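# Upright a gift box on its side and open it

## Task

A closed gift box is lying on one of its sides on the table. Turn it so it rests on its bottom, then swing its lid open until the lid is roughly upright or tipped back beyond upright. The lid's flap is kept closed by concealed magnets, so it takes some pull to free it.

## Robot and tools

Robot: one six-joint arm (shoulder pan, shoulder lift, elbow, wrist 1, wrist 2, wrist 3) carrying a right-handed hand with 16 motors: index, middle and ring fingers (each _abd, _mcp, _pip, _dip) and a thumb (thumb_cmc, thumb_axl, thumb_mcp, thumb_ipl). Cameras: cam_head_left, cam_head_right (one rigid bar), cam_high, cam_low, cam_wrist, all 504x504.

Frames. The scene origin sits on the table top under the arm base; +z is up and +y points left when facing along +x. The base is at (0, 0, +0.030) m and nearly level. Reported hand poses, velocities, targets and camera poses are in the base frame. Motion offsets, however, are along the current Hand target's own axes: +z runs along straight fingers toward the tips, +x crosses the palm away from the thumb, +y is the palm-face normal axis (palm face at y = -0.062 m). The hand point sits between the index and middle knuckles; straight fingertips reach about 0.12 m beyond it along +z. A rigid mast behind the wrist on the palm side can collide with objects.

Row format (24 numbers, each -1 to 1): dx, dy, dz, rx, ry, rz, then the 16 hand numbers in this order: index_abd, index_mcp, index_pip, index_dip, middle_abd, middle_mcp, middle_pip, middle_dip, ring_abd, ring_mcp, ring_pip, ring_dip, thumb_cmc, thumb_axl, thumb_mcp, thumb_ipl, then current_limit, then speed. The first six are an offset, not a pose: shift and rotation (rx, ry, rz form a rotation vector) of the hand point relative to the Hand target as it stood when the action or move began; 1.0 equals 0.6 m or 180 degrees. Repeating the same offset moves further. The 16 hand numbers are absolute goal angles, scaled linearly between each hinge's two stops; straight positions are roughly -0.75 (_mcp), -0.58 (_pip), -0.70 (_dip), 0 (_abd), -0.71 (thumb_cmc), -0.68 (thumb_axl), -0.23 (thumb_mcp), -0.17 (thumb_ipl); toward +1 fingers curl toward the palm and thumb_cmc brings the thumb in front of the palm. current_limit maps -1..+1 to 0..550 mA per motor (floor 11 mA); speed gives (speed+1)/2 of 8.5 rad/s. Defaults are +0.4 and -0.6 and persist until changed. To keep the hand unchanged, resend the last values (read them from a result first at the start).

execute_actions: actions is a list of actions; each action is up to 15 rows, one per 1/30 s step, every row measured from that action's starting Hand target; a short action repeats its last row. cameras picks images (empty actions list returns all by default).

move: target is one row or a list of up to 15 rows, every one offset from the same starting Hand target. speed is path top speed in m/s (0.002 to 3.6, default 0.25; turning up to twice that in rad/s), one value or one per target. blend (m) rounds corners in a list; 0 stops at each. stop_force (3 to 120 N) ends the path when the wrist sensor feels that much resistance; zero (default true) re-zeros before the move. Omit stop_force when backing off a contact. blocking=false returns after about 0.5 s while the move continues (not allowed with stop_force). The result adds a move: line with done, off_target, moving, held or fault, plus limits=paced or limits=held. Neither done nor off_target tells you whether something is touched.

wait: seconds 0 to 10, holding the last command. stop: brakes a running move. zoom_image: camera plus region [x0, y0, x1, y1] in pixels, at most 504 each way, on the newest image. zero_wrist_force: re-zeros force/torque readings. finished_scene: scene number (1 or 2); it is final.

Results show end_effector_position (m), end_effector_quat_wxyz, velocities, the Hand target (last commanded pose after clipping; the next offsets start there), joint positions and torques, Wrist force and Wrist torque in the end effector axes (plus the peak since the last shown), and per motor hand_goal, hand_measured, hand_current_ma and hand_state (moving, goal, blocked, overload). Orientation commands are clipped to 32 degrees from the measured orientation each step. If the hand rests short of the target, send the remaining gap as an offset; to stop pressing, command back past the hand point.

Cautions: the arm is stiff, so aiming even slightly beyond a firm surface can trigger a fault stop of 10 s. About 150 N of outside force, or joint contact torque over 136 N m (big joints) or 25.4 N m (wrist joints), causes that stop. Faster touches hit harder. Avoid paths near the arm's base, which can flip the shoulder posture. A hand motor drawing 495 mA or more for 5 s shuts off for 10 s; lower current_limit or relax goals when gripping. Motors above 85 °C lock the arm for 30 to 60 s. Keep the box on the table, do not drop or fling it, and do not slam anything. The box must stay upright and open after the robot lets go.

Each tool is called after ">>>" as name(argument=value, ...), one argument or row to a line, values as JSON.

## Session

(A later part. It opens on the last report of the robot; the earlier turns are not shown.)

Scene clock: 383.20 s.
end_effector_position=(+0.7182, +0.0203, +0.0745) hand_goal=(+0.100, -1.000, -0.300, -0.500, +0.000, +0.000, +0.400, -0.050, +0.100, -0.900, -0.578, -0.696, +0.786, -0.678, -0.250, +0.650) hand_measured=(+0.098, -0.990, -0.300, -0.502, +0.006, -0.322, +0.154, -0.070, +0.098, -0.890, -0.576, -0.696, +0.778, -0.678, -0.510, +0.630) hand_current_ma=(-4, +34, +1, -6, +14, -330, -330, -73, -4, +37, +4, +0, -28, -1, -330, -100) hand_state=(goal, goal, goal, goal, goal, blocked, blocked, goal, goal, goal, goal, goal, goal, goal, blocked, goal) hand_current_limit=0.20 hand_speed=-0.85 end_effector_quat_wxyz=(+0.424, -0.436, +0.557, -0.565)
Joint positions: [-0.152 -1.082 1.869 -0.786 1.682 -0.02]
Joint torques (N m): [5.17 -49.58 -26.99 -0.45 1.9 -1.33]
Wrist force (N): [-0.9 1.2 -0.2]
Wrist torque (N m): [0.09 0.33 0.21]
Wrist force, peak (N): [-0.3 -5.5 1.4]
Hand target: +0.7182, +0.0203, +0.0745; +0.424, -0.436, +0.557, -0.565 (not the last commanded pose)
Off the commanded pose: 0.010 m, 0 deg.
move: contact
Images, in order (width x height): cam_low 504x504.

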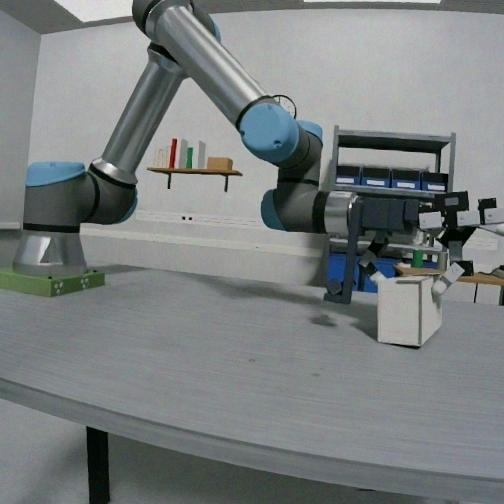

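>>> move(
  target=[0,0.006,0,0,0,0,0.1,-1,-0.3,-0.5,0,-0.35,0.12,-0.12,0.1,-0.9,-0.577,-0.696,0.786,-0.678,-0.55,0.58,0.2,-0.95],
)

>>> move(
  target=[0,0,0,0,0,0,0.1,-1,-0.3,-0.5,0,-0.45,-0.05,-0.3,0.1,-0.9,-0.577,-0.696,0.786,-0.678,-0.75,0.373,0.2,-0.8],
)

>>> move(
  target=[0,-0.22,0,0,0,0,0.1,-1,-0.3,-0.5,0,-0.45,-0.05,-0.3,0.1,-0.9,-0.577,-0.696,0.786,-0.678,-0.75,0.373,0.4,-0.6],
  speed=0.15,
  cameras=["cam_low","cam_head_left","cam_high"],
)

>>> zoom_image(
  camera="cam_low",
  region=[340, 230, 464, 354],
)

>>> zoom_image(
  camera="cam_high",
  region=[320, 220, 440, 340],
)

Scene clock: 399.83 s.
end_effector_position=(+0.7181, +0.0202, +0.0710) hand_goal=(+0.100, -1.000, -0.300, -0.500, +0.000, -0.350, +0.120, -0.120, +0.100, -0.900, -0.578, -0.696, +0.786, -0.678, -0.550, +0.580) hand_measured=(+0.098, -0.990, -0.300, -0.502, +0.004, -0.340, +0.120, -0.120, +0.098, -0.890, -0.576, -0.696, +0.780, -0.678, -0.546, +0.582) hand_current_ma=(-4, +34, +1, -6, +11, +36, -1, +0, -4, +37, +4, +0, -21, -1, +16, +6) hand_state=(goal, goal, goal, goal, goal, goal, goal, goal, goal, goal, goal, goal, goal, goal, goal, goal) hand_current_limit=0.20 hand_speed=-0.95 end_effector_quat_wxyz=(+0.424, -0.436, +0.557, -0.565)
Joint positions: [-0.152 -1.076 1.871 -0.794 1.682 -0.02]
Joint torques (N m): [-7.96 -32.71 -3.16 -3.46 -1.66 -1.29]
Wrist force (N): [-0.9 -0.2 0.0]
Wrist torque (N m): [-0.01 0.34 0.17]
Wrist force, peak (N): [-0.3 -3.1 1.0]
Hand target: +0.7181, +0.0202, +0.0710; +0.424, -0.436, +0.557, -0.565
Off the commanded pose: 0.000 m, 0 deg.
move: done

Scene clock: 400.50 s.
end_effector_position=(+0.7181, +0.0202, +0.0710) hand_goal=(+0.100, -1.000, -0.300, -0.500, +0.000, -0.450, -0.050, -0.300, +0.100, -0.900, -0.578, -0.696, +0.786, -0.678, -0.750, +0.372) hand_measured=(+0.098, -0.990, -0.300, -0.502, +0.004, -0.430, -0.044, -0.298, +0.098, -0.890, -0.576, -0.696, +0.780, -0.678, -0.744, +0.374) hand_current_ma=(-4, +34, +1, -6, +9, +78, +16, +7, -4, +37, +4, +0, -20, -1, +30, +9) hand_state=(goal, goal, goal, goal, goal, goal, goal, goal, goal, goal, goal, goal, goal, goal, goal, goal) hand_current_limit=0.20 hand_speed=-0.80 end_effector_quat_wxyz=(+0.424, -0.436, +0.557, -0.565)
Joint positions: [-0.152 -1.076 1.871 -0.794 1.682 -0.02]
Joint torques (N m): [-8.22 -33.08 -3.27 -3.35 -1.55 -1.35]
Wrist force (N): [-0.9 -0.3 0.2]
Wrist torque (N m): [-0.04 0.32 0.19]
Wrist force, peak (N): [-1.1 -0.3 -0.3]
Hand target: +0.7181, +0.0202, +0.0710; +0.424, -0.436, +0.557, -0.565
Off the commanded pose: 0.000 m, 0 deg.
move: done

Scene clock: 402.07 s.
end_effector_position=(+0.7190, +0.0228, +0.2028) hand_goal=(+0.100, -1.000, -0.300, -0.500, +0.000, -0.450, -0.050, -0.300, +0.100, -0.900, -0.578, -0.696, +0.786, -0.678, -0.750, +0.372) hand_measured=(+0.098, -0.990, -0.300, -0.502, +0.004, -0.432, -0.046, -0.298, +0.098, -0.890, -0.576, -0.696, +0.780, -0.678, -0.744, +0.374) hand_current_ma=(-4, +34, +1, -6, +8, +76, +16, +7, -4, +37, +4, +0, -19, -1, +29, +9) hand_state=(goal, goal, goal, goal, goal, goal, goal, goal, goal, goal, goal, goal, goal, goal, goal, goal) hand_current_limit=0.40 hand_speed=-0.60 end_effector_quat_wxyz=(+0.424, -0.436, +0.557, -0.565)
Joint positions: [-0.146 -1.263 1.738 -0.474 1.687 -0.02]
Joint torques (N m): [5.33 -44.9 -29.31 -0.17 1.94 1.36]
Wrist force (N): [-1.0 0.0 0.0]
Wrist torque (N m): [0.03 0.35 0.16]
Wrist force, peak (N): [-1.0 -1.3 0.0]
Hand target: +0.7190, +0.0228, +0.2029; +0.424, -0.436, +0.557, -0.565
Off the commanded pose: 0.000 m, 0 deg.
move: done
Images, in order (width x height): cam_head_left 504x504, cam_high 504x504, cam_low 504x504.

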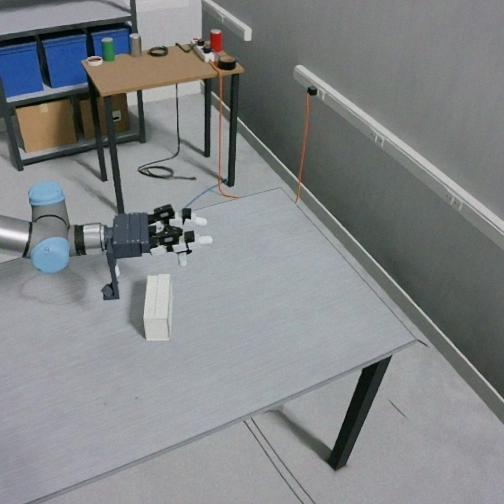

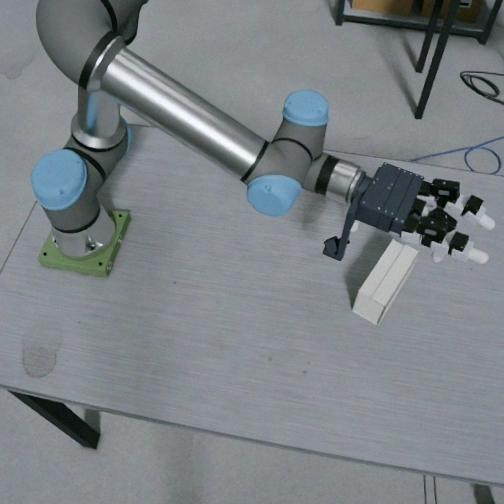

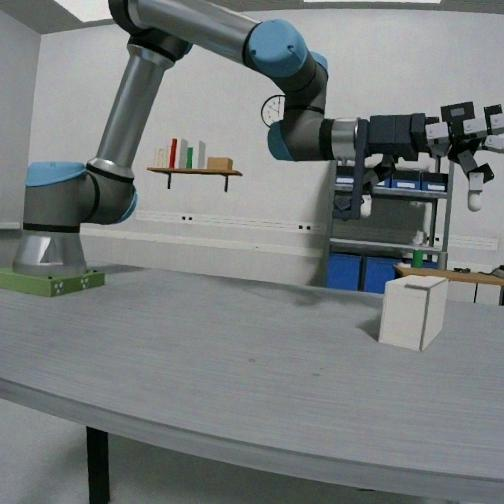

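Scaled by 4.065.

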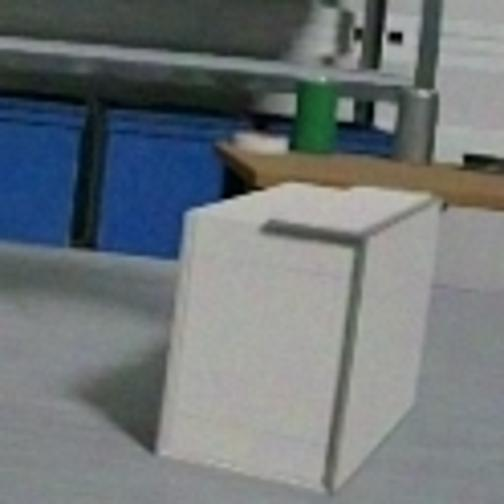

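Scaled by 4.200.

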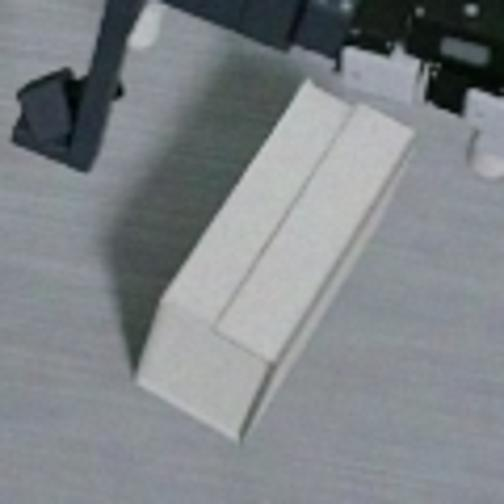

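>>> move(
  target=[-0.0242,0,-0.0075,0,-0.4617,0.0064,0.1,-1,-0.3,-0.5,0,-0.64,-0.12,-0.35,-0.35,0.479,-0.577,-0.696,0.857,-0.678,-1,0.4,0.4,-0.6],
  speed=0.3,
)

>>> move(
  target=[0,0.11,0,-0.039,0,0,0.1,-1,-0.3,-0.5,0,-0.64,-0.12,-0.35,0.2,-0.75,-0.577,-0.696,0.857,-0.678,-1,0.4,0.4,-0.6],
  speed=0.15,
  cameras=["cam_low","cam_head_left","cam_high"],
)

>>> zoom_image(
  camera="cam_low",
  region=[340, 170, 504, 354],
)

>>> zoom_image(
  camera="cam_high",
  region=[320, 180, 480, 340],
)

Scene clock: 499.90 s.
end_effector_position=(+0.7184, +0.0380, +0.2026) hand_goal=(+0.100, -1.000, -0.300, -0.500, +0.000, -0.640, -0.120, -0.350, -0.350, +0.478, -0.578, -0.696, +0.856, -0.678, -1.000, +0.400) hand_measured=(+0.098, -0.990, -0.300, -0.502, -0.044, -0.588, -0.100, -0.348, -0.264, -0.478, -0.596, -0.700, +0.850, -0.678, -0.992, +0.398) hand_current_ma=(-4, +34, +1, -6, -153, +233, +77, +8, +325, -385, -70, -13, -18, -1, +40, -8) hand_state=(goal, goal, goal, goal, blocked, blocked, blocked, goal, blocked, blocked, goal, goal, goal, goal, goal, goal) hand_current_limit=0.40 hand_speed=-0.60 end_effector_quat_wxyz=(+0.692, -0.696, +0.139, -0.130)
Joint positions: [-0.47 -0.859 1.106 -0.337 -0.087 0.102]
Joint torques (N m): [5.48 -61.67 -7.63 -1.96 -1.64 1.69]
Wrist force (N): [-0.9 -0.6 -0.1]
Wrist torque (N m): [-0.09 0.31 0.01]
Wrist force, peak (N): [-1.2 -0.8 0.0]
Hand target: +0.7184, +0.0380, +0.2026; +0.692, -0.696, +0.140, -0.130
Off the commanded pose: 0.000 m, 0 deg.
move: done

Scene clock: 502.70 s.
end_effector_position=(+0.7173, +0.0377, +0.1367) hand_goal=(+0.100, -1.000, -0.300, -0.500, +0.000, -0.640, -0.120, -0.350, +0.200, -0.750, -0.578, -0.696, +0.856, -0.678, -1.000, +0.400) hand_measured=(+0.098, -0.990, -0.300, -0.502, -0.004, -0.618, -0.114, -0.348, +0.196, -0.726, -0.578, -0.698, +0.850, -0.678, -0.992, +0.398) hand_current_ma=(-4, +34, +1, -6, -9, +86, +19, +8, -8, +99, +0, -7, -18, -1, +39, -8) hand_state=(goal, goal, goal, goal, goal, blocked, goal, goal, goal, blocked, goal, goal, goal, goal, goal, goal) hand_current_limit=0.40 hand_speed=-0.60 end_effector_quat_wxyz=(-0.650, +0.736, -0.146, +0.120)
Joint positions: [-0.453 -0.945 1.499 -1.595 -0.148 1.048]
Joint torques (N m): [5.06 -57.34 -6.58 -3.32 0.23 1.94]
Wrist force (N): [-0.8 -0.2 -0.4]
Wrist torque (N m): [-0.01 0.27 0.03]
Wrist force, peak (N): [-1.0 -1.4 -0.2]
Hand target: +0.7174, +0.0378, +0.1366; -0.648, +0.737, -0.147, +0.121
Off the commanded pose: 0.000 m, 0 deg.
move: done
Images, in order (width x height): cam_head_left 504x504, cam_high 504x504, cam_low 504x504.

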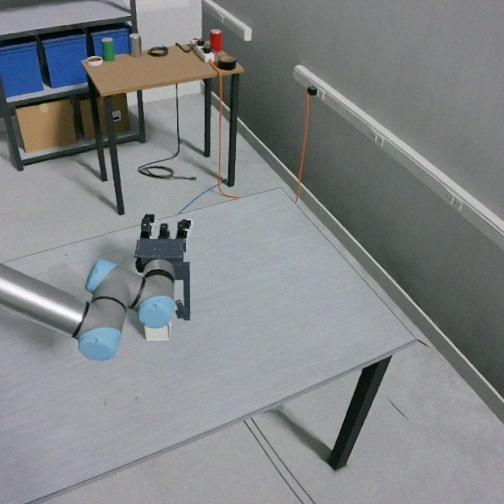

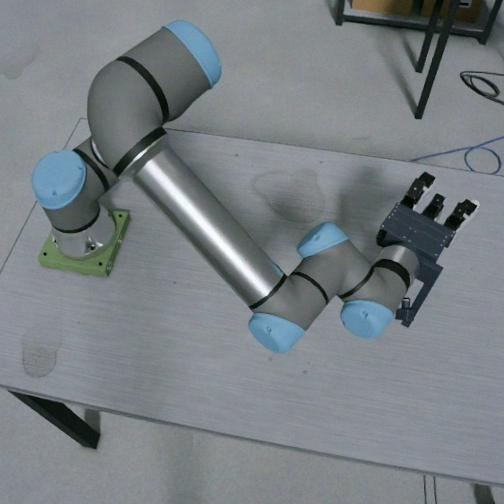

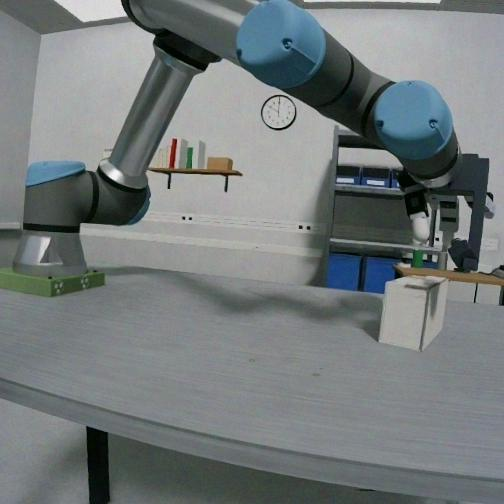

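Scaled by 2.739.

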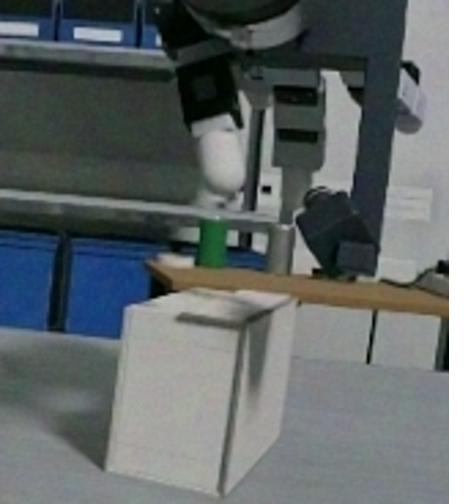

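Scaled by 3.150.

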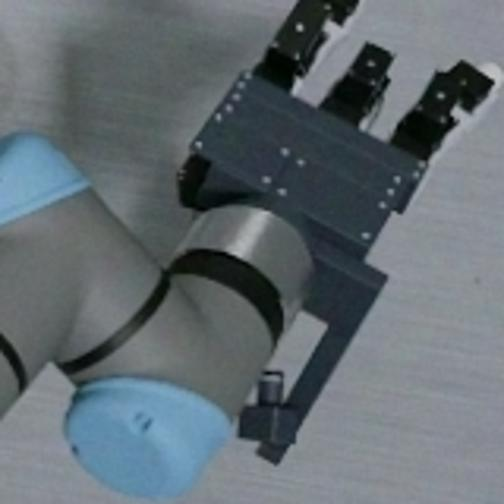

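>>> move(
  target=[0,-0.02,0,0.039,0,0,0.1,-1,-0.3,-0.5,0,-0.64,-0.12,-0.35,0.2,-0.75,-0.577,-0.696,0.857,-0.678,-1,0.4,0.4,-0.6],
  speed=0.1,
  cameras=["cam_low"],
)

Scene clock: 534.80 s.
end_effector_position=(+0.7182, +0.0396, +0.1487) hand_goal=(+0.100, -1.000, -0.300, -0.500, +0.000, -0.640, -0.120, -0.350, +0.200, -0.750, -0.578, -0.696, +0.856, -0.678, -1.000, +0.400) hand_measured=(+0.098, -0.990, -0.300, -0.502, -0.004, -0.618, -0.114, -0.348, +0.196, -0.726, -0.578, -0.698, +0.850, -0.678, -0.992, +0.398) hand_current_ma=(-4, +34, +1, -6, -8, +85, +19, +8, -8, +98, +0, -7, -18, -1, +39, -7) hand_state=(goal, goal, goal, goal, goal, blocked, goal, goal, goal, blocked, goal, goal, goal, goal, goal, goal) hand_current_limit=0.40 hand_speed=-0.60 end_effector_quat_wxyz=(+0.677, -0.706, +0.153, -0.138)
Joint positions: [-0.465 -0.943 1.441 -1.211 -0.068 0.724]
Joint torques (N m): [-7.84 -41.77 -29.45 0.48 0.9 -2.35]
Wrist force (N): [-0.6 -0.5 -0.4]
Wrist torque (N m): [-0.06 0.26 0.18]
Wrist force, peak (N): [-0.8 -0.7 -0.7]
Hand target: +0.7182, +0.0392, +0.1485; +0.692, -0.696, +0.140, -0.130
Off the commanded pose: 0.000 m, 3 deg.
move: off_target
Images, in order (width x height): cam_low 504x504.

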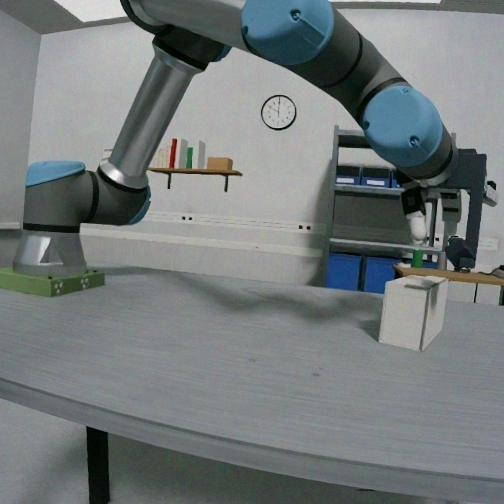

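>>> move(
  target=[
    [0,0,0,0,0.11,0,0.1,-1,-0.3,-0.5,0,-0.64,-0.12,-0.35,0.2,-0.75,-0.577,-0.696,0.857,-0.678,-1,0.4,0.4,-0.6],
    [0,0,0,0,0,0,0.1,-1,-0.3,-0.5,0,-0.64,-0.12,-0.35,0.2,-0.75,-0.577,-0.696,0.857,-0.678,-1,0.4,0.4,-0.6],
  ],
  speed=0.2,
)

Scene clock: 555.20 s.
end_effector_position=(+0.7182, +0.0392, +0.1485) hand_goal=(+0.100, -1.000, -0.300, -0.500, +0.000, -0.640, -0.120, -0.350, +0.200, -0.750, -0.578, -0.696, +0.856, -0.678, -1.000, +0.400) hand_measured=(+0.098, -0.990, -0.300, -0.502, -0.004, -0.620, -0.114, -0.348, +0.198, -0.726, -0.578, -0.698, +0.850, -0.678, -0.992, +0.398) hand_current_ma=(-4, +34, +1, -6, -8, +85, +19, +8, -7, +97, +0, -7, -17, -1, +39, -7) hand_state=(goal, goal, goal, goal, goal, blocked, goal, goal, goal, blocked, goal, goal, goal, goal, goal, goal) hand_current_limit=0.40 hand_speed=-0.60 end_effector_quat_wxyz=(+0.693, -0.695, +0.139, -0.130)
Joint positions: [-0.469 -0.814 1.172 -0.43 -0.086 0.084]
Joint torques (N m): [4.47 -61.61 -5.3 -1.43 -1.5 1.19]
Wrist force (N): [-0.9 -0.1 -0.3]
Wrist torque (N m): [-0.04 0.33 0.09]
Wrist force, peak (N): [-1.4 -0.2 0.0]
Hand target: +0.7182, +0.0392, +0.1485; +0.692, -0.696, +0.140, -0.130
Off the commanded pose: 0.000 m, 0 deg.
move: done

>>> move(
  target=[0,0.128,0,0,0,0,0.1,-1,-0.3,-0.5,0,-0.74,-0.12,-0.35,0.2,-0.75,-0.577,-0.696,0.857,-0.678,-1,0.4,0.4,-0.6],
  speed=0.12,
  stop_force=5,
)

>>> move(
  target=[0,0,0,0,0,0,0.1,-1,-0.3,-0.5,0,-0.712,0.08,-0.116,0.2,-0.75,-0.577,-0.696,0.857,-0.678,-1,0.844,-0.5,-0.75],
  cameras=["cam_low","cam_head_left","cam_high"],
)

>>> zoom_image(
  camera="cam_low",
  region=[340, 200, 484, 354],
)

>>> zoom_image(
  camera="cam_head_left",
  region=[110, 200, 220, 350],
)

Scene clock: 574.67 s.
end_effector_position=(+0.7170, +0.0389, +0.0717) hand_goal=(+0.100, -1.000, -0.300, -0.500, +0.000, -0.740, -0.120, -0.350, +0.200, -0.750, -0.578, -0.696, +0.856, -0.678, -1.000, +0.400) hand_measured=(+0.098, -0.990, -0.300, -0.502, -0.004, -0.718, -0.114, -0.348, +0.198, -0.726, -0.578, -0.698, +0.850, -0.678, -0.992, +0.398) hand_current_ma=(-4, +34, +1, -6, -8, +85, +17, +8, -7, +95, +0, -7, -17, -1, +38, -7) hand_state=(goal, goal, goal, goal, goal, blocked, goal, goal, goal, blocked, goal, goal, goal, goal, goal, goal) hand_current_limit=0.40 hand_speed=-0.60 end_effector_quat_wxyz=(+0.692, -0.696, +0.140, -0.130) end_effector_velocity=(+0.000, +0.001, +0.000) end_effector_angular_velocity=(+0.000, +0.000, +0.001)
Joint positions: [-0.47 -0.741 1.252 -0.606 -0.087 0.107]
Joint velocities: [0.001 0 0.002 -0.006 0 0.004]
Joint torques (N m): [5.18 -63.18 -2.7 -1.82 2.15 1.97]
Wrist force (N): [-1.1 -0.3 -0.2]
Wrist torque (N m): [-0.06 0.33 0.03]
Wrist force, peak (N): [-0.7 -1.9 -0.6]
Hand target: +0.7170, +0.0389, +0.0717; +0.692, -0.696, +0.140, -0.130
Off the commanded pose: 0.000 m, 0 deg.
move: done

Scene clock: 575.63 s.
end_effector_position=(+0.7170, +0.0389, +0.0717) hand_goal=(+0.100, -1.000, -0.300, -0.500, +0.000, -0.712, +0.080, -0.116, +0.200, -0.750, -0.578, -0.696, +0.856, -0.678, -1.000, +0.844) hand_measured=(+0.098, -0.990, -0.300, -0.502, -0.004, -0.704, +0.078, -0.118, +0.198, -0.726, -0.578, -0.698, +0.850, -0.678, -0.996, +0.836) hand_current_ma=(-4, +34, +1, -6, -8, +27, -3, -7, -7, +95, +0, -7, -17, -1, +21, -42) hand_state=(goal, goal, goal, goal, goal, goal, goal, goal, goal, blocked, goal, goal, goal, goal, goal, goal) hand_current_limit=-0.50 hand_speed=-0.75 end_effector_quat_wxyz=(+0.692, -0.696, +0.140, -0.130)
Joint positions: [-0.47 -0.741 1.252 -0.608 -0.087 0.108]
Joint torques (N m): [5.64 -63.58 -4.57 -1.57 2.18 1.79]
Wrist force (N): [-1.0 0.2 -0.5]
Wrist torque (N m): [0.01 0.33 0.04]
Wrist force, peak (N): [-1.2 0.2 -0.5]
Hand target: +0.7170, +0.0389, +0.0717; +0.692, -0.696, +0.140, -0.130
Off the commanded pose: 0.000 m, 0 deg.
move: done
Images, in order (width x height): cam_head_left 504x504, cam_high 504x504, cam_low 504x504.

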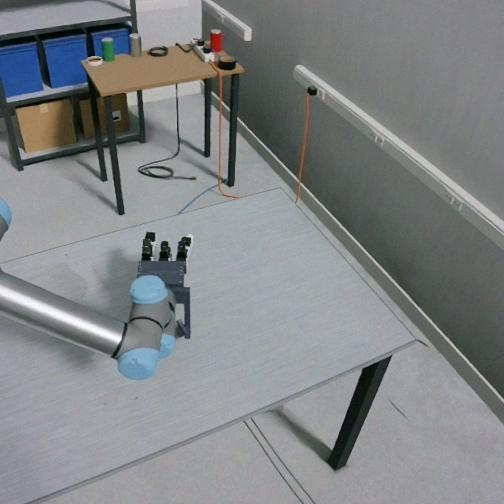

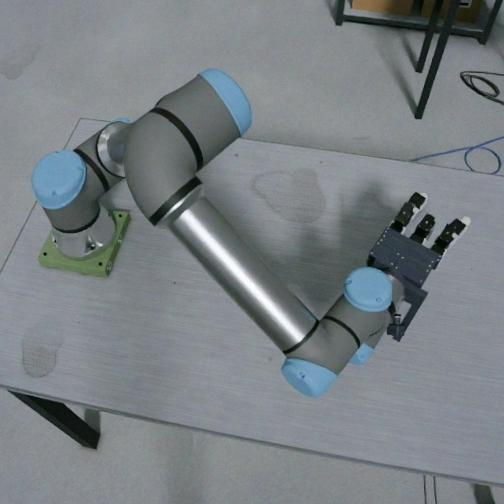

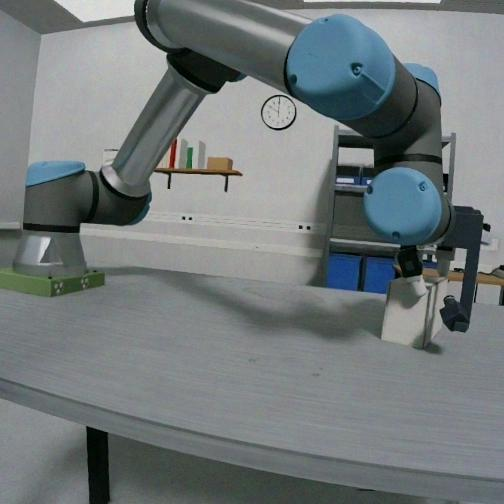

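Scaled by 3.273.

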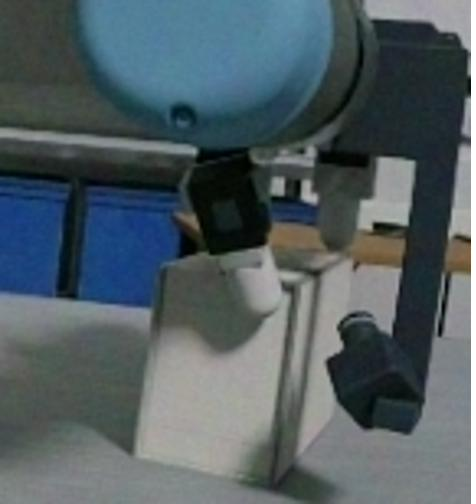

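Scaled by 3.360.

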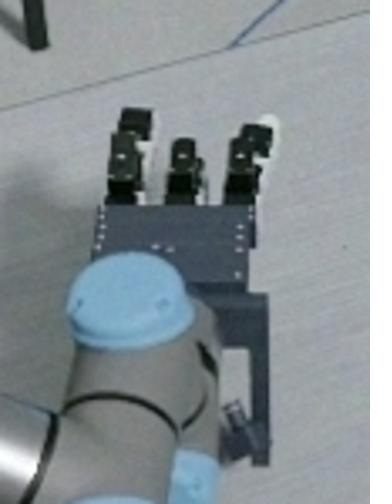

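>>> move(
  target=[0,0,0,0,0,0,0.1,-1,-0.3,-0.5,0,-0.589,-0.139,-0.406,0.2,-0.75,-0.577,-0.696,0.857,-0.678,-1,0.6,-0.2,-0.6],
)

>>> move(
  target=[-0.019,0.002,0,0,0,0,0.1,-1,-0.3,-0.5,0,-0.589,-0.139,-0.406,0.2,-0.75,-0.577,-0.696,0.857,-0.678,-1,0.6,-0.2,-0.6],
  speed=0.06,
)

>>> move(
  target=[0,0,0,0,0,0,0.1,-1,-0.3,-0.5,0,-0.38,-0.1,-0.37,0.2,-0.75,-0.577,-0.696,0.857,-0.678,-1,0.88,-0.55,-0.75],
  cameras=["cam_low","cam_head_left","cam_high","cam_head_right"],
)

>>> zoom_image(
  camera="cam_low",
  region=[340, 200, 484, 354],
)

>>> zoom_image(
  camera="cam_head_right",
  region=[110, 200, 220, 350],
)

Scene clock: 611.17 s.
end_effector_position=(+0.7170, +0.0389, +0.0717) hand_goal=(+0.100, -1.000, -0.300, -0.500, +0.000, -0.590, -0.140, -0.406, +0.200, -0.750, -0.578, -0.696, +0.856, -0.678, -1.000, +0.600) hand_measured=(+0.098, -0.990, -0.300, -0.502, -0.004, -0.584, -0.134, -0.404, +0.198, -0.726, -0.578, -0.698, +0.850, -0.678, -0.996, +0.602) hand_current_ma=(-4, +34, +1, -6, -8, +25, +20, +8, -7, +95, +0, -7, -17, -1, +21, +9) hand_state=(goal, goal, goal, goal, goal, goal, goal, goal, goal, blocked, goal, goal, goal, goal, goal, goal) hand_current_limit=-0.20 hand_speed=-0.60 end_effector_quat_wxyz=(+0.692, -0.696, +0.140, -0.130)
Joint positions: [-0.47 -0.741 1.252 -0.608 -0.087 0.108]
Joint torques (N m): [5.03 -61.09 -4.77 -1.56 2.07 1.87]
Wrist force (N): [-1.2 -0.3 -0.3]
Wrist torque (N m): [-0.05 0.35 0.03]
Wrist force, peak (N): [-1.2 -1.3 -0.2]
Hand target: +0.7170, +0.0389, +0.0717; +0.692, -0.696, +0.140, -0.130
Off the commanded pose: 0.000 m, 0 deg.
move: done

Scene clock: 612.20 s.
end_effector_position=(+0.7065, +0.0432, +0.0707) hand_goal=(+0.100, -1.000, -0.300, -0.500, +0.000, -0.590, -0.140, -0.406, +0.200, -0.750, -0.578, -0.696, +0.856, -0.678, -1.000, +0.600) hand_measured=(+0.098, -0.990, -0.300, -0.502, -0.004, -0.584, -0.134, -0.404, +0.198, -0.726, -0.578, -0.698, +0.850, -0.678, -0.996, +0.602) hand_current_ma=(-4, +34, +1, -6, -8, +25, +20, +8, -7, +95, +0, -7, -17, -1, +21, +9) hand_state=(goal, goal, goal, goal, goal, goal, goal, goal, goal, blocked, goal, goal, goal, goal, goal, goal) hand_current_limit=-0.20 hand_speed=-0.60 end_effector_quat_wxyz=(+0.692, -0.696, +0.140, -0.130)
Joint positions: [-0.471 -0.763 1.298 -0.626 -0.088 0.103]
Joint torques (N m): [-8.4 -61.63 -4.46 -1.52 -1.45 1.63]
Wrist force (N): [-0.9 -0.4 -0.3]
Wrist torque (N m): [-0.09 0.31 0.06]
Wrist force, peak (N): [-1.1 -0.5 -0.4]
Hand target: +0.7065, +0.0432, +0.0707; +0.692, -0.696, +0.140, -0.130
Off the commanded pose: 0.000 m, 0 deg.
move: done

Scene clock: 612.70 s.
end_effector_position=(+0.7065, +0.0432, +0.0707) hand_goal=(+0.100, -1.000, -0.300, -0.500, +0.000, -0.380, -0.100, -0.370, +0.200, -0.750, -0.578, -0.696, +0.856, -0.678, -1.000, +0.880) hand_measured=(+0.098, -0.990, -0.300, -0.502, -0.004, -0.436, -0.110, -0.374, +0.198, -0.726, -0.578, -0.698, +0.850, -0.678, -1.000, +0.748) hand_current_ma=(-4, +34, +1, -6, -8, -124, -36, -11, -7, +95, +0, -7, -17, -1, +0, -124) hand_state=(goal, goal, goal, goal, goal, blocked, goal, goal, goal, blocked, goal, goal, goal, goal, goal, blocked) hand_current_limit=-0.55 hand_speed=-0.75 end_effector_quat_wxyz=(+0.692, -0.696, +0.140, -0.130)
Joint positions: [-0.471 -0.763 1.298 -0.626 -0.088 0.103]
Joint torques (N m): [-7.98 -61.8 -3.93 -1.64 -1.3 1.82]
Wrist force (N): [-1.0 -1.3 -0.6]
Wrist torque (N m): [-0.05 0.34 0.02]
Wrist force, peak (N): [-1.0 -1.5 0.6]
Hand target: +0.7065, +0.0432, +0.0707; +0.692, -0.696, +0.140, -0.130
Off the commanded pose: 0.000 m, 0 deg.
move: done
Images, in order (width x height): cam_head_left 504x504, cam_head_right 504x504, cam_high 504x504, cam_low 504x504.

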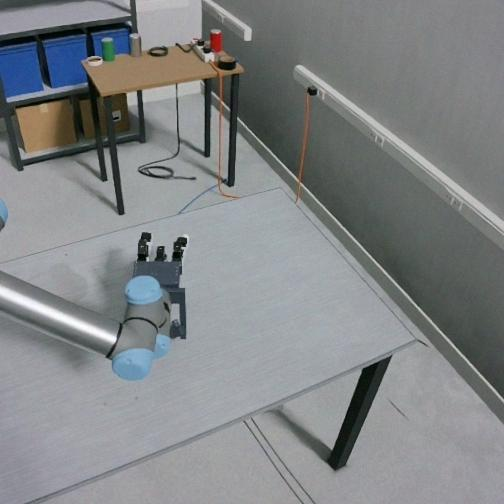

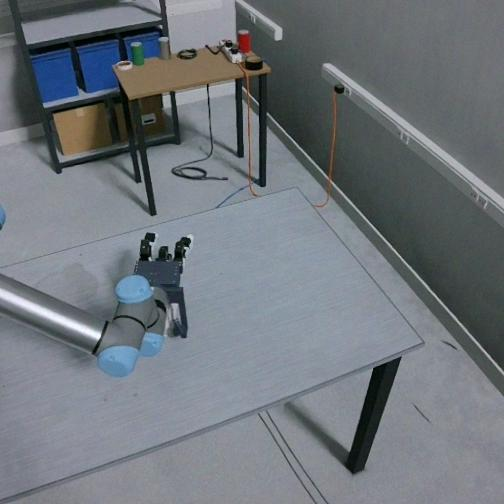

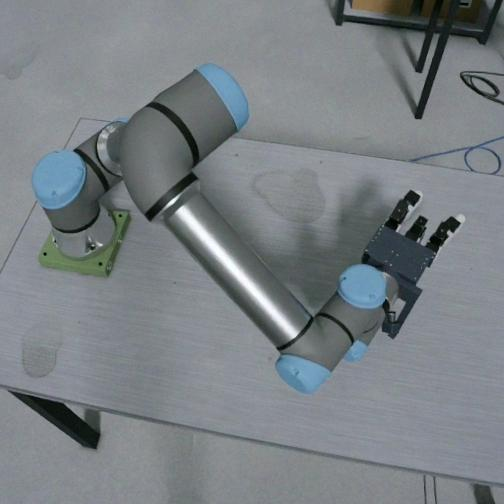

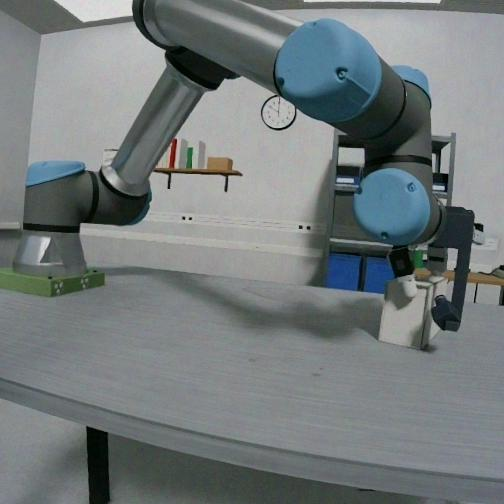

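Scaled by 3.273.

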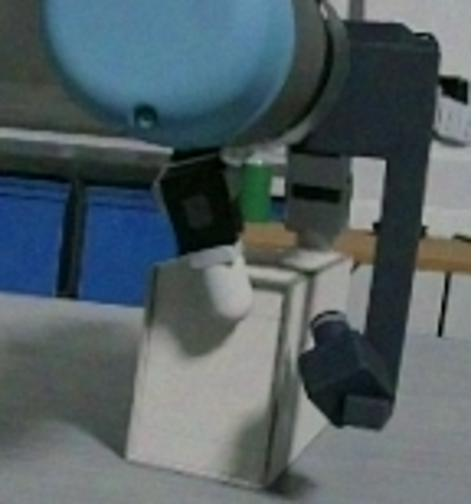

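Scaled by 3.360.

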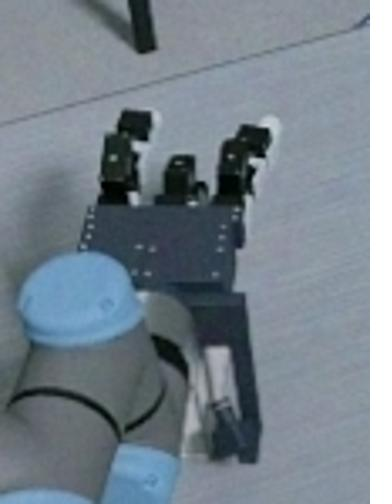

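>>> move(
  target=[0,0,0,0,0,0,0.1,-1,-0.3,-0.5,0,-0.25,0.05,-0.2,0.2,0.479,-0.577,-0.696,0.857,-0.678,-1,0.95,0.4,-0.75],
)

>>> move(
  target=[0,0,0,0,0,0,0.35,-0.45,0.3,-0.2,0,-0.25,0.05,-0.2,-0.35,0.479,-0.577,-0.696,0.857,-0.678,-1,0.95,0.4,-0.75],
  cameras=["cam_low","cam_head_left","cam_high","cam_head_right"],
)

>>> zoom_image(
  camera="cam_low",
  region=[340, 200, 484, 354],
)

>>> zoom_image(
  camera="cam_head_right",
  region=[110, 200, 220, 350],
)

Scene clock: 646.10 s.
end_effector_position=(+0.7065, +0.0432, +0.0707) hand_goal=(+0.100, -1.000, -0.300, -0.500, +0.000, -0.250, +0.050, -0.200, +0.200, +0.478, -0.578, -0.696, +0.856, -0.678, -1.000, +0.950) hand_measured=(+0.098, -0.990, -0.300, -0.502, +0.000, -0.458, -0.110, -0.270, +0.198, +0.476, -0.578, -0.698, +0.850, -0.678, -1.000, +0.760) hand_current_ma=(-4, +34, +1, -6, +0, -385, -385, -304, -7, -5, +0, -7, -19, +3, -1, -385) hand_state=(goal, goal, goal, goal, goal, blocked, blocked, blocked, goal, goal, goal, goal, goal, goal, goal, blocked) hand_current_limit=0.40 hand_speed=-0.75 end_effector_quat_wxyz=(+0.692, -0.696, +0.140, -0.130)
Joint positions: [-0.471 -0.764 1.298 -0.626 -0.088 0.103]
Joint torques (N m): [1.97 -61.53 -6.92 -1.52 0.36 1.85]
Wrist force (N): [-1.0 0.5 -0.2]
Wrist torque (N m): [-0.02 0.33 0.07]
Wrist force, peak (N): [-1.2 -1.3 -0.9]
Hand target: +0.7065, +0.0432, +0.0707; +0.692, -0.696, +0.140, -0.130
Off the commanded pose: 0.000 m, 0 deg.
move: done

Scene clock: 646.87 s.
end_effector_position=(+0.7065, +0.0432, +0.0707) hand_goal=(+0.350, -0.450, +0.300, -0.200, +0.000, -0.250, +0.050, -0.200, -0.350, +0.478, -0.578, -0.696, +0.856, -0.678, -1.000, +0.950) hand_measured=(+0.296, -0.638, +0.118, -0.214, +0.018, -0.458, -0.110, -0.268, -0.110, +0.480, -0.578, -0.698, +0.844, -0.676, -1.000, +0.760) hand_current_ma=(-194, -385, -385, -54, +58, -385, -385, -296, +385, +4, +1, -6, -47, +10, -2, -385) hand_state=(blocked, blocked, blocked, goal, goal, blocked, blocked, blocked, blocked, goal, goal, goal, goal, goal, goal, blocked) hand_current_limit=0.40 hand_speed=-0.75 end_effector_quat_wxyz=(+0.692, -0.696, +0.140, -0.130)
Joint positions: [-0.471 -0.764 1.298 -0.626 -0.088 0.103]
Joint torques (N m): [2.43 -60.61 -7.62 -1.23 0.56 1.65]
Wrist force (N): [-1.1 -0.5 -0.4]
Wrist torque (N m): [-0.14 0.36 0.00]
Wrist force, peak (N): [-0.7 -2.5 0.5]
Hand target: +0.7065, +0.0432, +0.0707; +0.692, -0.696, +0.140, -0.130
Off the commanded pose: 0.000 m, 0 deg.
move: done
Images, in order (width x height): cam_head_left 504x504, cam_head_right 504x504, cam_high 504x504, cam_low 504x504.

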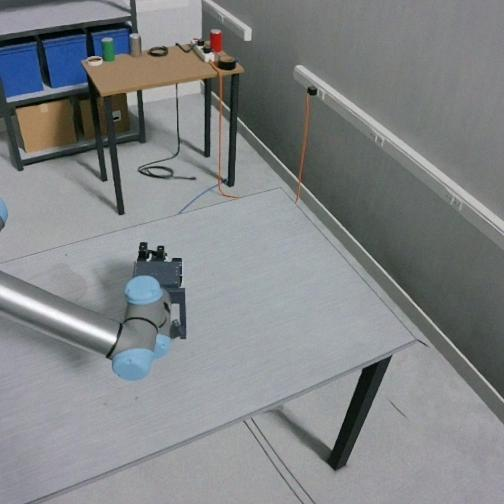

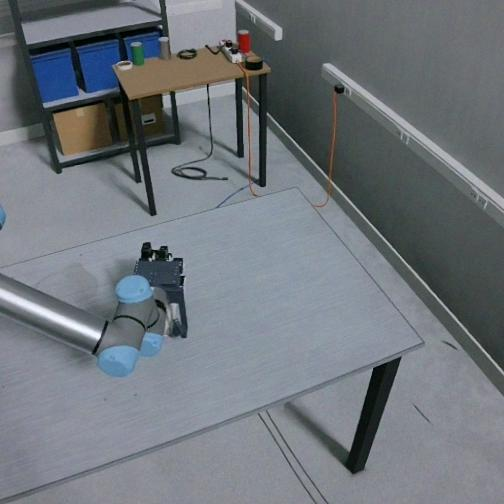

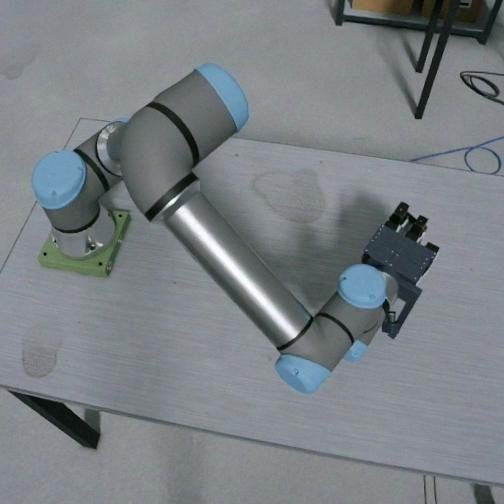

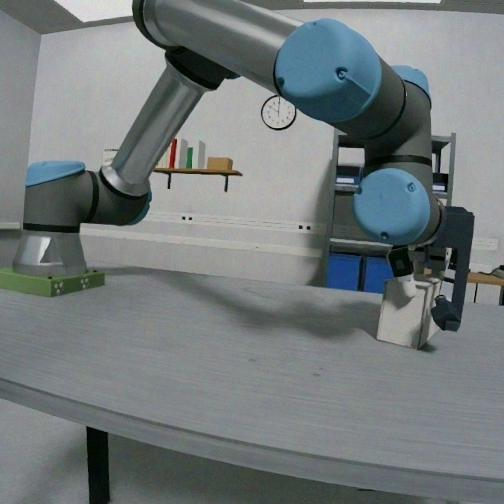

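Scaled by 3.273.

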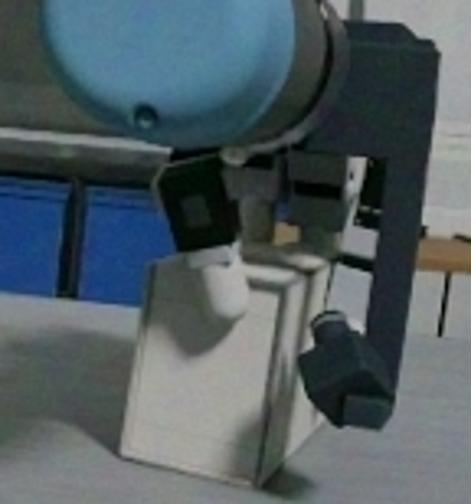

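Scaled by 3.360.

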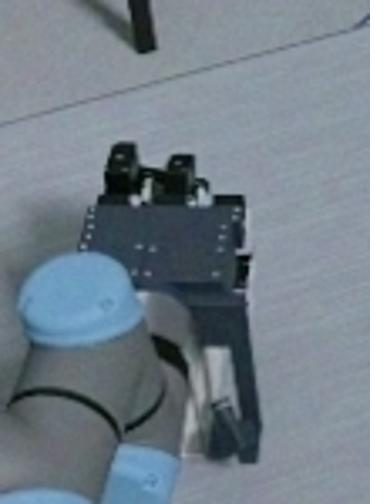

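>>> move(
  target=[0,-0.018,0,0,0,0,0.35,-0.45,0.3,-0.2,0,-0.25,0.05,-0.2,-0.35,0.479,-0.577,-0.696,0.857,-0.678,-1,0.95,0.5,-0.75],
  speed=0.05,
)

>>> move(
  target=[0,0,0,0,0,0,0.38,0.1,0.6,0.1,0,-0.25,0.05,-0.2,-0.35,0.479,-0.577,-0.696,0.857,-0.678,-1,0.95,0.78,-0.75],
)

>>> move(
  target=[0,0,0,0,0,0,0.38,0.1,0.6,0.1,0,-0.455,-0.105,-0.27,-0.35,0.479,-0.577,-0.696,0.857,-0.678,-0.995,0.78,0.78,-0.85],
  cameras=["cam_low","cam_head_left","cam_high","cam_head_right"],
)

>>> zoom_image(
  camera="cam_low",
  region=[340, 200, 484, 354],
)

>>> zoom_image(
  camera="cam_head_right",
  region=[110, 200, 220, 350],
)

Scene clock: 667.93 s.
end_effector_position=(+0.7066, +0.0432, +0.0814) hand_goal=(+0.350, -0.450, +0.300, -0.200, +0.000, -0.250, +0.050, -0.200, -0.350, +0.478, -0.578, -0.696, +0.856, -0.678, -1.000, +0.950) hand_measured=(+0.296, -0.638, +0.120, -0.216, +0.018, -0.458, -0.110, -0.268, -0.112, +0.480, -0.578, -0.698, +0.840, -0.674, -1.000, +0.760) hand_current_ma=(-194, -413, -413, -59, +57, -413, -413, -292, +412, +4, +1, -6, -58, +12, -2, -412) hand_state=(blocked, blocked, blocked, goal, goal, blocked, blocked, blocked, blocked, goal, goal, goal, goal, goal, goal, blocked) hand_current_limit=0.50 hand_speed=-0.75 end_effector_quat_wxyz=(+0.692, -0.696, +0.140, -0.130)
Joint positions: [-0.471 -0.777 1.292 -0.608 -0.088 0.105]
Joint torques (N m): [4.43 -62.46 -29.67 2.08 1.94 -2.08]
Wrist force (N): [-1.0 1.0 -0.3]
Wrist torque (N m): [0.06 0.34 0.18]
Wrist force, peak (N): [-0.9 1.3 -0.4]
Hand target: +0.7066, +0.0432, +0.0815; +0.692, -0.696, +0.140, -0.130
Off the commanded pose: 0.000 m, 0 deg.
move: done

Scene clock: 668.70 s.
end_effector_position=(+0.7066, +0.0432, +0.0815) hand_goal=(+0.380, +0.100, +0.600, +0.100, +0.000, -0.250, +0.050, -0.200, -0.350, +0.478, -0.578, -0.696, +0.856, -0.678, -1.000, +0.950) hand_measured=(+0.298, -0.642, +0.122, -0.148, +0.010, -0.458, -0.098, -0.252, -0.132, +0.484, -0.576, -0.698, +0.840, -0.674, -1.000, +0.744) hand_current_ma=(-311, -489, -490, -489, +33, -489, -489, -218, +489, +22, +4, -4, -58, +12, -3, -490) hand_state=(blocked, blocked, blocked, blocked, goal, blocked, blocked, blocked, blocked, goal, goal, goal, goal, goal, goal, blocked) hand_current_limit=0.78 hand_speed=-0.75 end_effector_quat_wxyz=(+0.692, -0.696, +0.140, -0.130)
Joint positions: [-0.471 -0.777 1.291 -0.608 -0.088 0.105]
Joint torques (N m): [3.14 -61.49 -28.77 1.6 1.22 -1.8]
Wrist force (N): [-1.1 1.0 -0.3]
Wrist torque (N m): [0.06 0.35 0.16]
Wrist force, peak (N): [-1.1 1.1 -0.3]
Hand target: +0.7066, +0.0432, +0.0815; +0.692, -0.696, +0.140, -0.130
Off the commanded pose: 0.000 m, 0 deg.
move: done

Scene clock: 669.43 s.
end_effector_position=(+0.7066, +0.0432, +0.0815) hand_goal=(+0.380, +0.100, +0.600, +0.100, +0.000, -0.456, -0.106, -0.270, -0.350, +0.478, -0.578, -0.696, +0.856, -0.678, -0.996, +0.780) hand_measured=(+0.298, -0.692, +0.122, -0.004, +0.004, -0.454, -0.106, -0.272, -0.188, +0.480, -0.576, -0.698, +0.846, -0.674, -1.000, +0.722) hand_current_ma=(-311, -489, -490, -461, +10, +8, +2, -8, +489, +4, +3, -3, -36, +12, -20, -338) hand_state=(blocked, blocked, blocked, blocked, goal, goal, goal, goal, blocked, goal, goal, goal, goal, goal, goal, blocked) hand_current_limit=0.78 hand_speed=-0.85 end_effector_quat_wxyz=(+0.692, -0.696, +0.140, -0.130)
Joint positions: [-0.471 -0.777 1.291 -0.608 -0.088 0.105]
Joint torques (N m): [1.34 -60.03 -28.76 1.54 0.55 -1.76]
Wrist force (N): [-0.7 1.0 -0.3]
Wrist torque (N m): [0.06 0.29 0.19]
Wrist force, peak (N): [-1.1 1.1 -0.4]
Hand target: +0.7066, +0.0432, +0.0815; +0.692, -0.696, +0.140, -0.130
Off the commanded pose: 0.000 m, 0 deg.
move: done
Images, in order (width x height): cam_head_left 504x504, cam_head_right 504x504, cam_high 504x504, cam_low 504x504.

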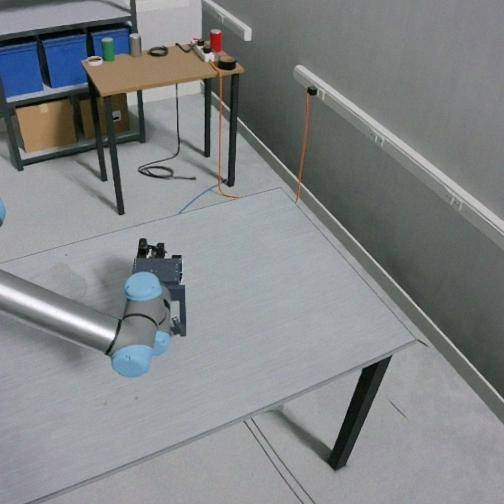

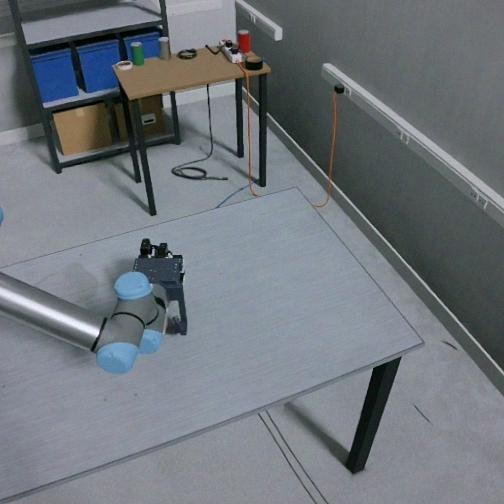

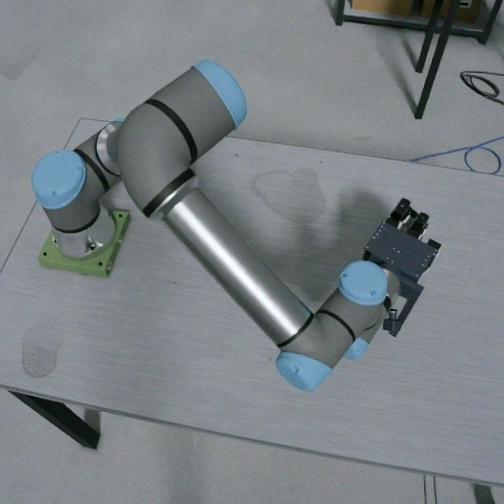

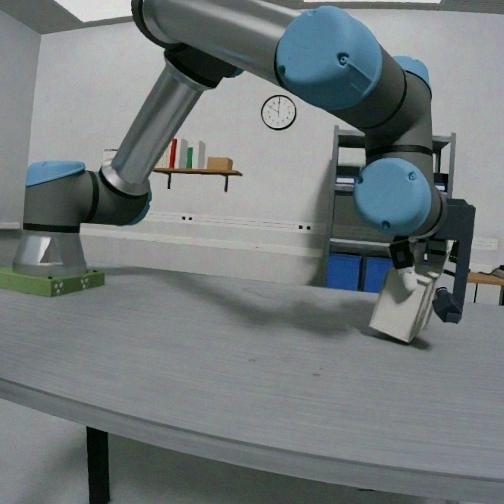

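Scaled by 3.273.

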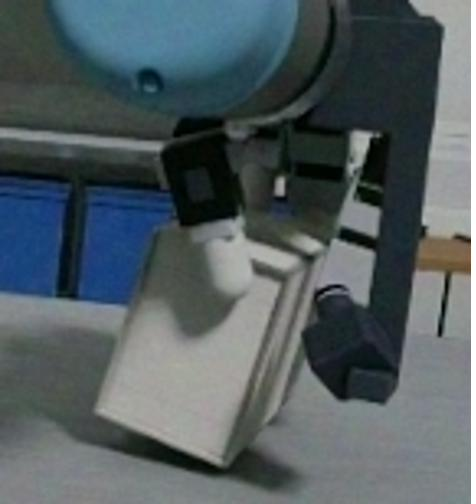

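Scaled by 3.360.

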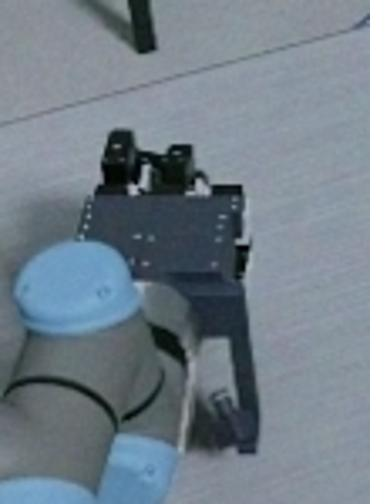

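>>> move(
  target=[0,0,0,0,0,0,0.38,0.1,0.6,0.1,0,-0.47,-0.11,-0.275,-0.12,0.479,-0.577,-0.696,0.857,-0.678,-1,0.735,0.78,-0.9],
  cameras=["cam_low"],
)

>>> zoom_image(
  camera="cam_low",
  region=[340, 200, 484, 354],
)

Scene clock: 681.40 s.
end_effector_position=(+0.7066, +0.0432, +0.0815) hand_goal=(+0.380, +0.100, +0.600, +0.100, +0.000, -0.470, -0.110, -0.276, -0.120, +0.478, -0.578, -0.696, +0.856, -0.678, -1.000, +0.734) hand_measured=(+0.310, -0.692, +0.122, +0.020, +0.010, -0.454, -0.106, -0.274, -0.122, +0.484, -0.576, -0.698, +0.864, -0.678, -1.000, +0.692) hand_current_ma=(-256, -490, -489, -347, +27, +63, +12, +6, -6, +18, +7, -3, +25, +2, -2, -230) hand_state=(blocked, blocked, blocked, blocked, goal, goal, goal, goal, goal, goal, goal, goal, goal, goal, goal, blocked) hand_current_limit=0.78 hand_speed=-0.90 end_effector_quat_wxyz=(+0.692, -0.696, +0.140, -0.130)
Joint positions: [-0.471 -0.777 1.291 -0.608 -0.088 0.105]
Joint torques (N m): [-5.86 -50.47 -28.92 1.56 -1.1 -1.72]
Wrist force (N): [-0.8 0.9 -0.4]
Wrist torque (N m): [0.06 0.30 0.20]
Wrist force, peak (N): [-1.1 1.3 -0.3]
Hand target: +0.7066, +0.0432, +0.0815; +0.692, -0.696, +0.140, -0.130
Off the commanded pose: 0.000 m, 0 deg.
move: done
Images, in order (width x height): cam_low 504x504.

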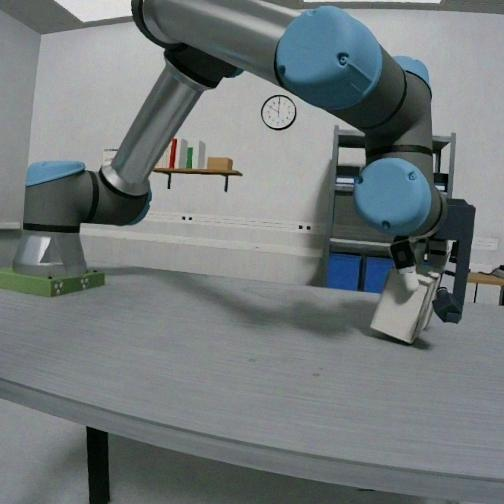

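Scaled by 3.273.

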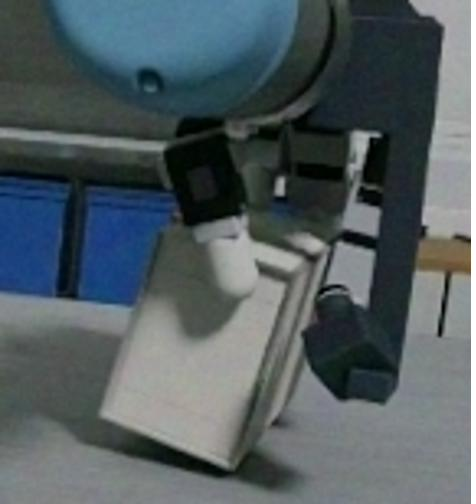

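>>> move(
  target=[0,0,0,0,0,0,0.38,0.1,0.6,0.1,0,-0.485,-0.115,-0.28,-0.05,0.479,-0.577,-0.696,0.857,-0.678,-1,0.69,0.78,-0.9],
  cameras=["cam_low"],
)

>>> zoom_image(
  camera="cam_low",
  region=[340, 200, 484, 354],
)

Scene clock: 699.37 s.
end_effector_position=(+0.7066, +0.0432, +0.0815) hand_goal=(+0.380, +0.100, +0.600, +0.100, +0.000, -0.486, -0.116, -0.280, -0.050, +0.478, -0.578, -0.696, +0.856, -0.678, -1.000, +0.690) hand_measured=(+0.318, -0.690, +0.124, +0.042, +0.012, -0.454, -0.106, -0.278, -0.052, +0.484, -0.576, -0.698, +0.864, -0.678, -1.000, +0.662) hand_current_ma=(-226, -489, -490, -242, +38, +136, +34, +7, -7, +18, +7, -3, +26, +2, -1, -150) hand_state=(blocked, blocked, blocked, blocked, goal, blocked, goal, goal, goal, goal, goal, goal, goal, goal, goal, blocked) hand_current_limit=0.78 hand_speed=-0.90 end_effector_quat_wxyz=(+0.692, -0.696, +0.140, -0.130)
Joint positions: [-0.471 -0.777 1.291 -0.608 -0.088 0.105]
Joint torques (N m): [-6.82 -49.51 -27.79 0.94 -1.14 -1.36]
Wrist force (N): [-0.8 0.8 -0.5]
Wrist torque (N m): [0.06 0.32 0.18]
Wrist force, peak (N): [-1.2 1.1 -0.5]
Hand target: +0.7066, +0.0432, +0.0815; +0.692, -0.696, +0.140, -0.130
Off the commanded pose: 0.000 m, 0 deg.
move: done
Images, in order (width x height): cam_low 504x504.

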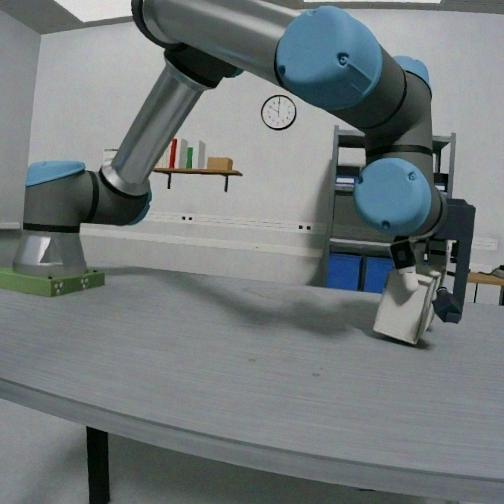

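Scaled by 3.273.

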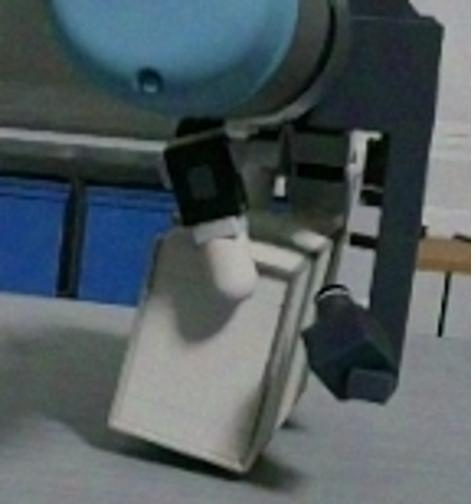

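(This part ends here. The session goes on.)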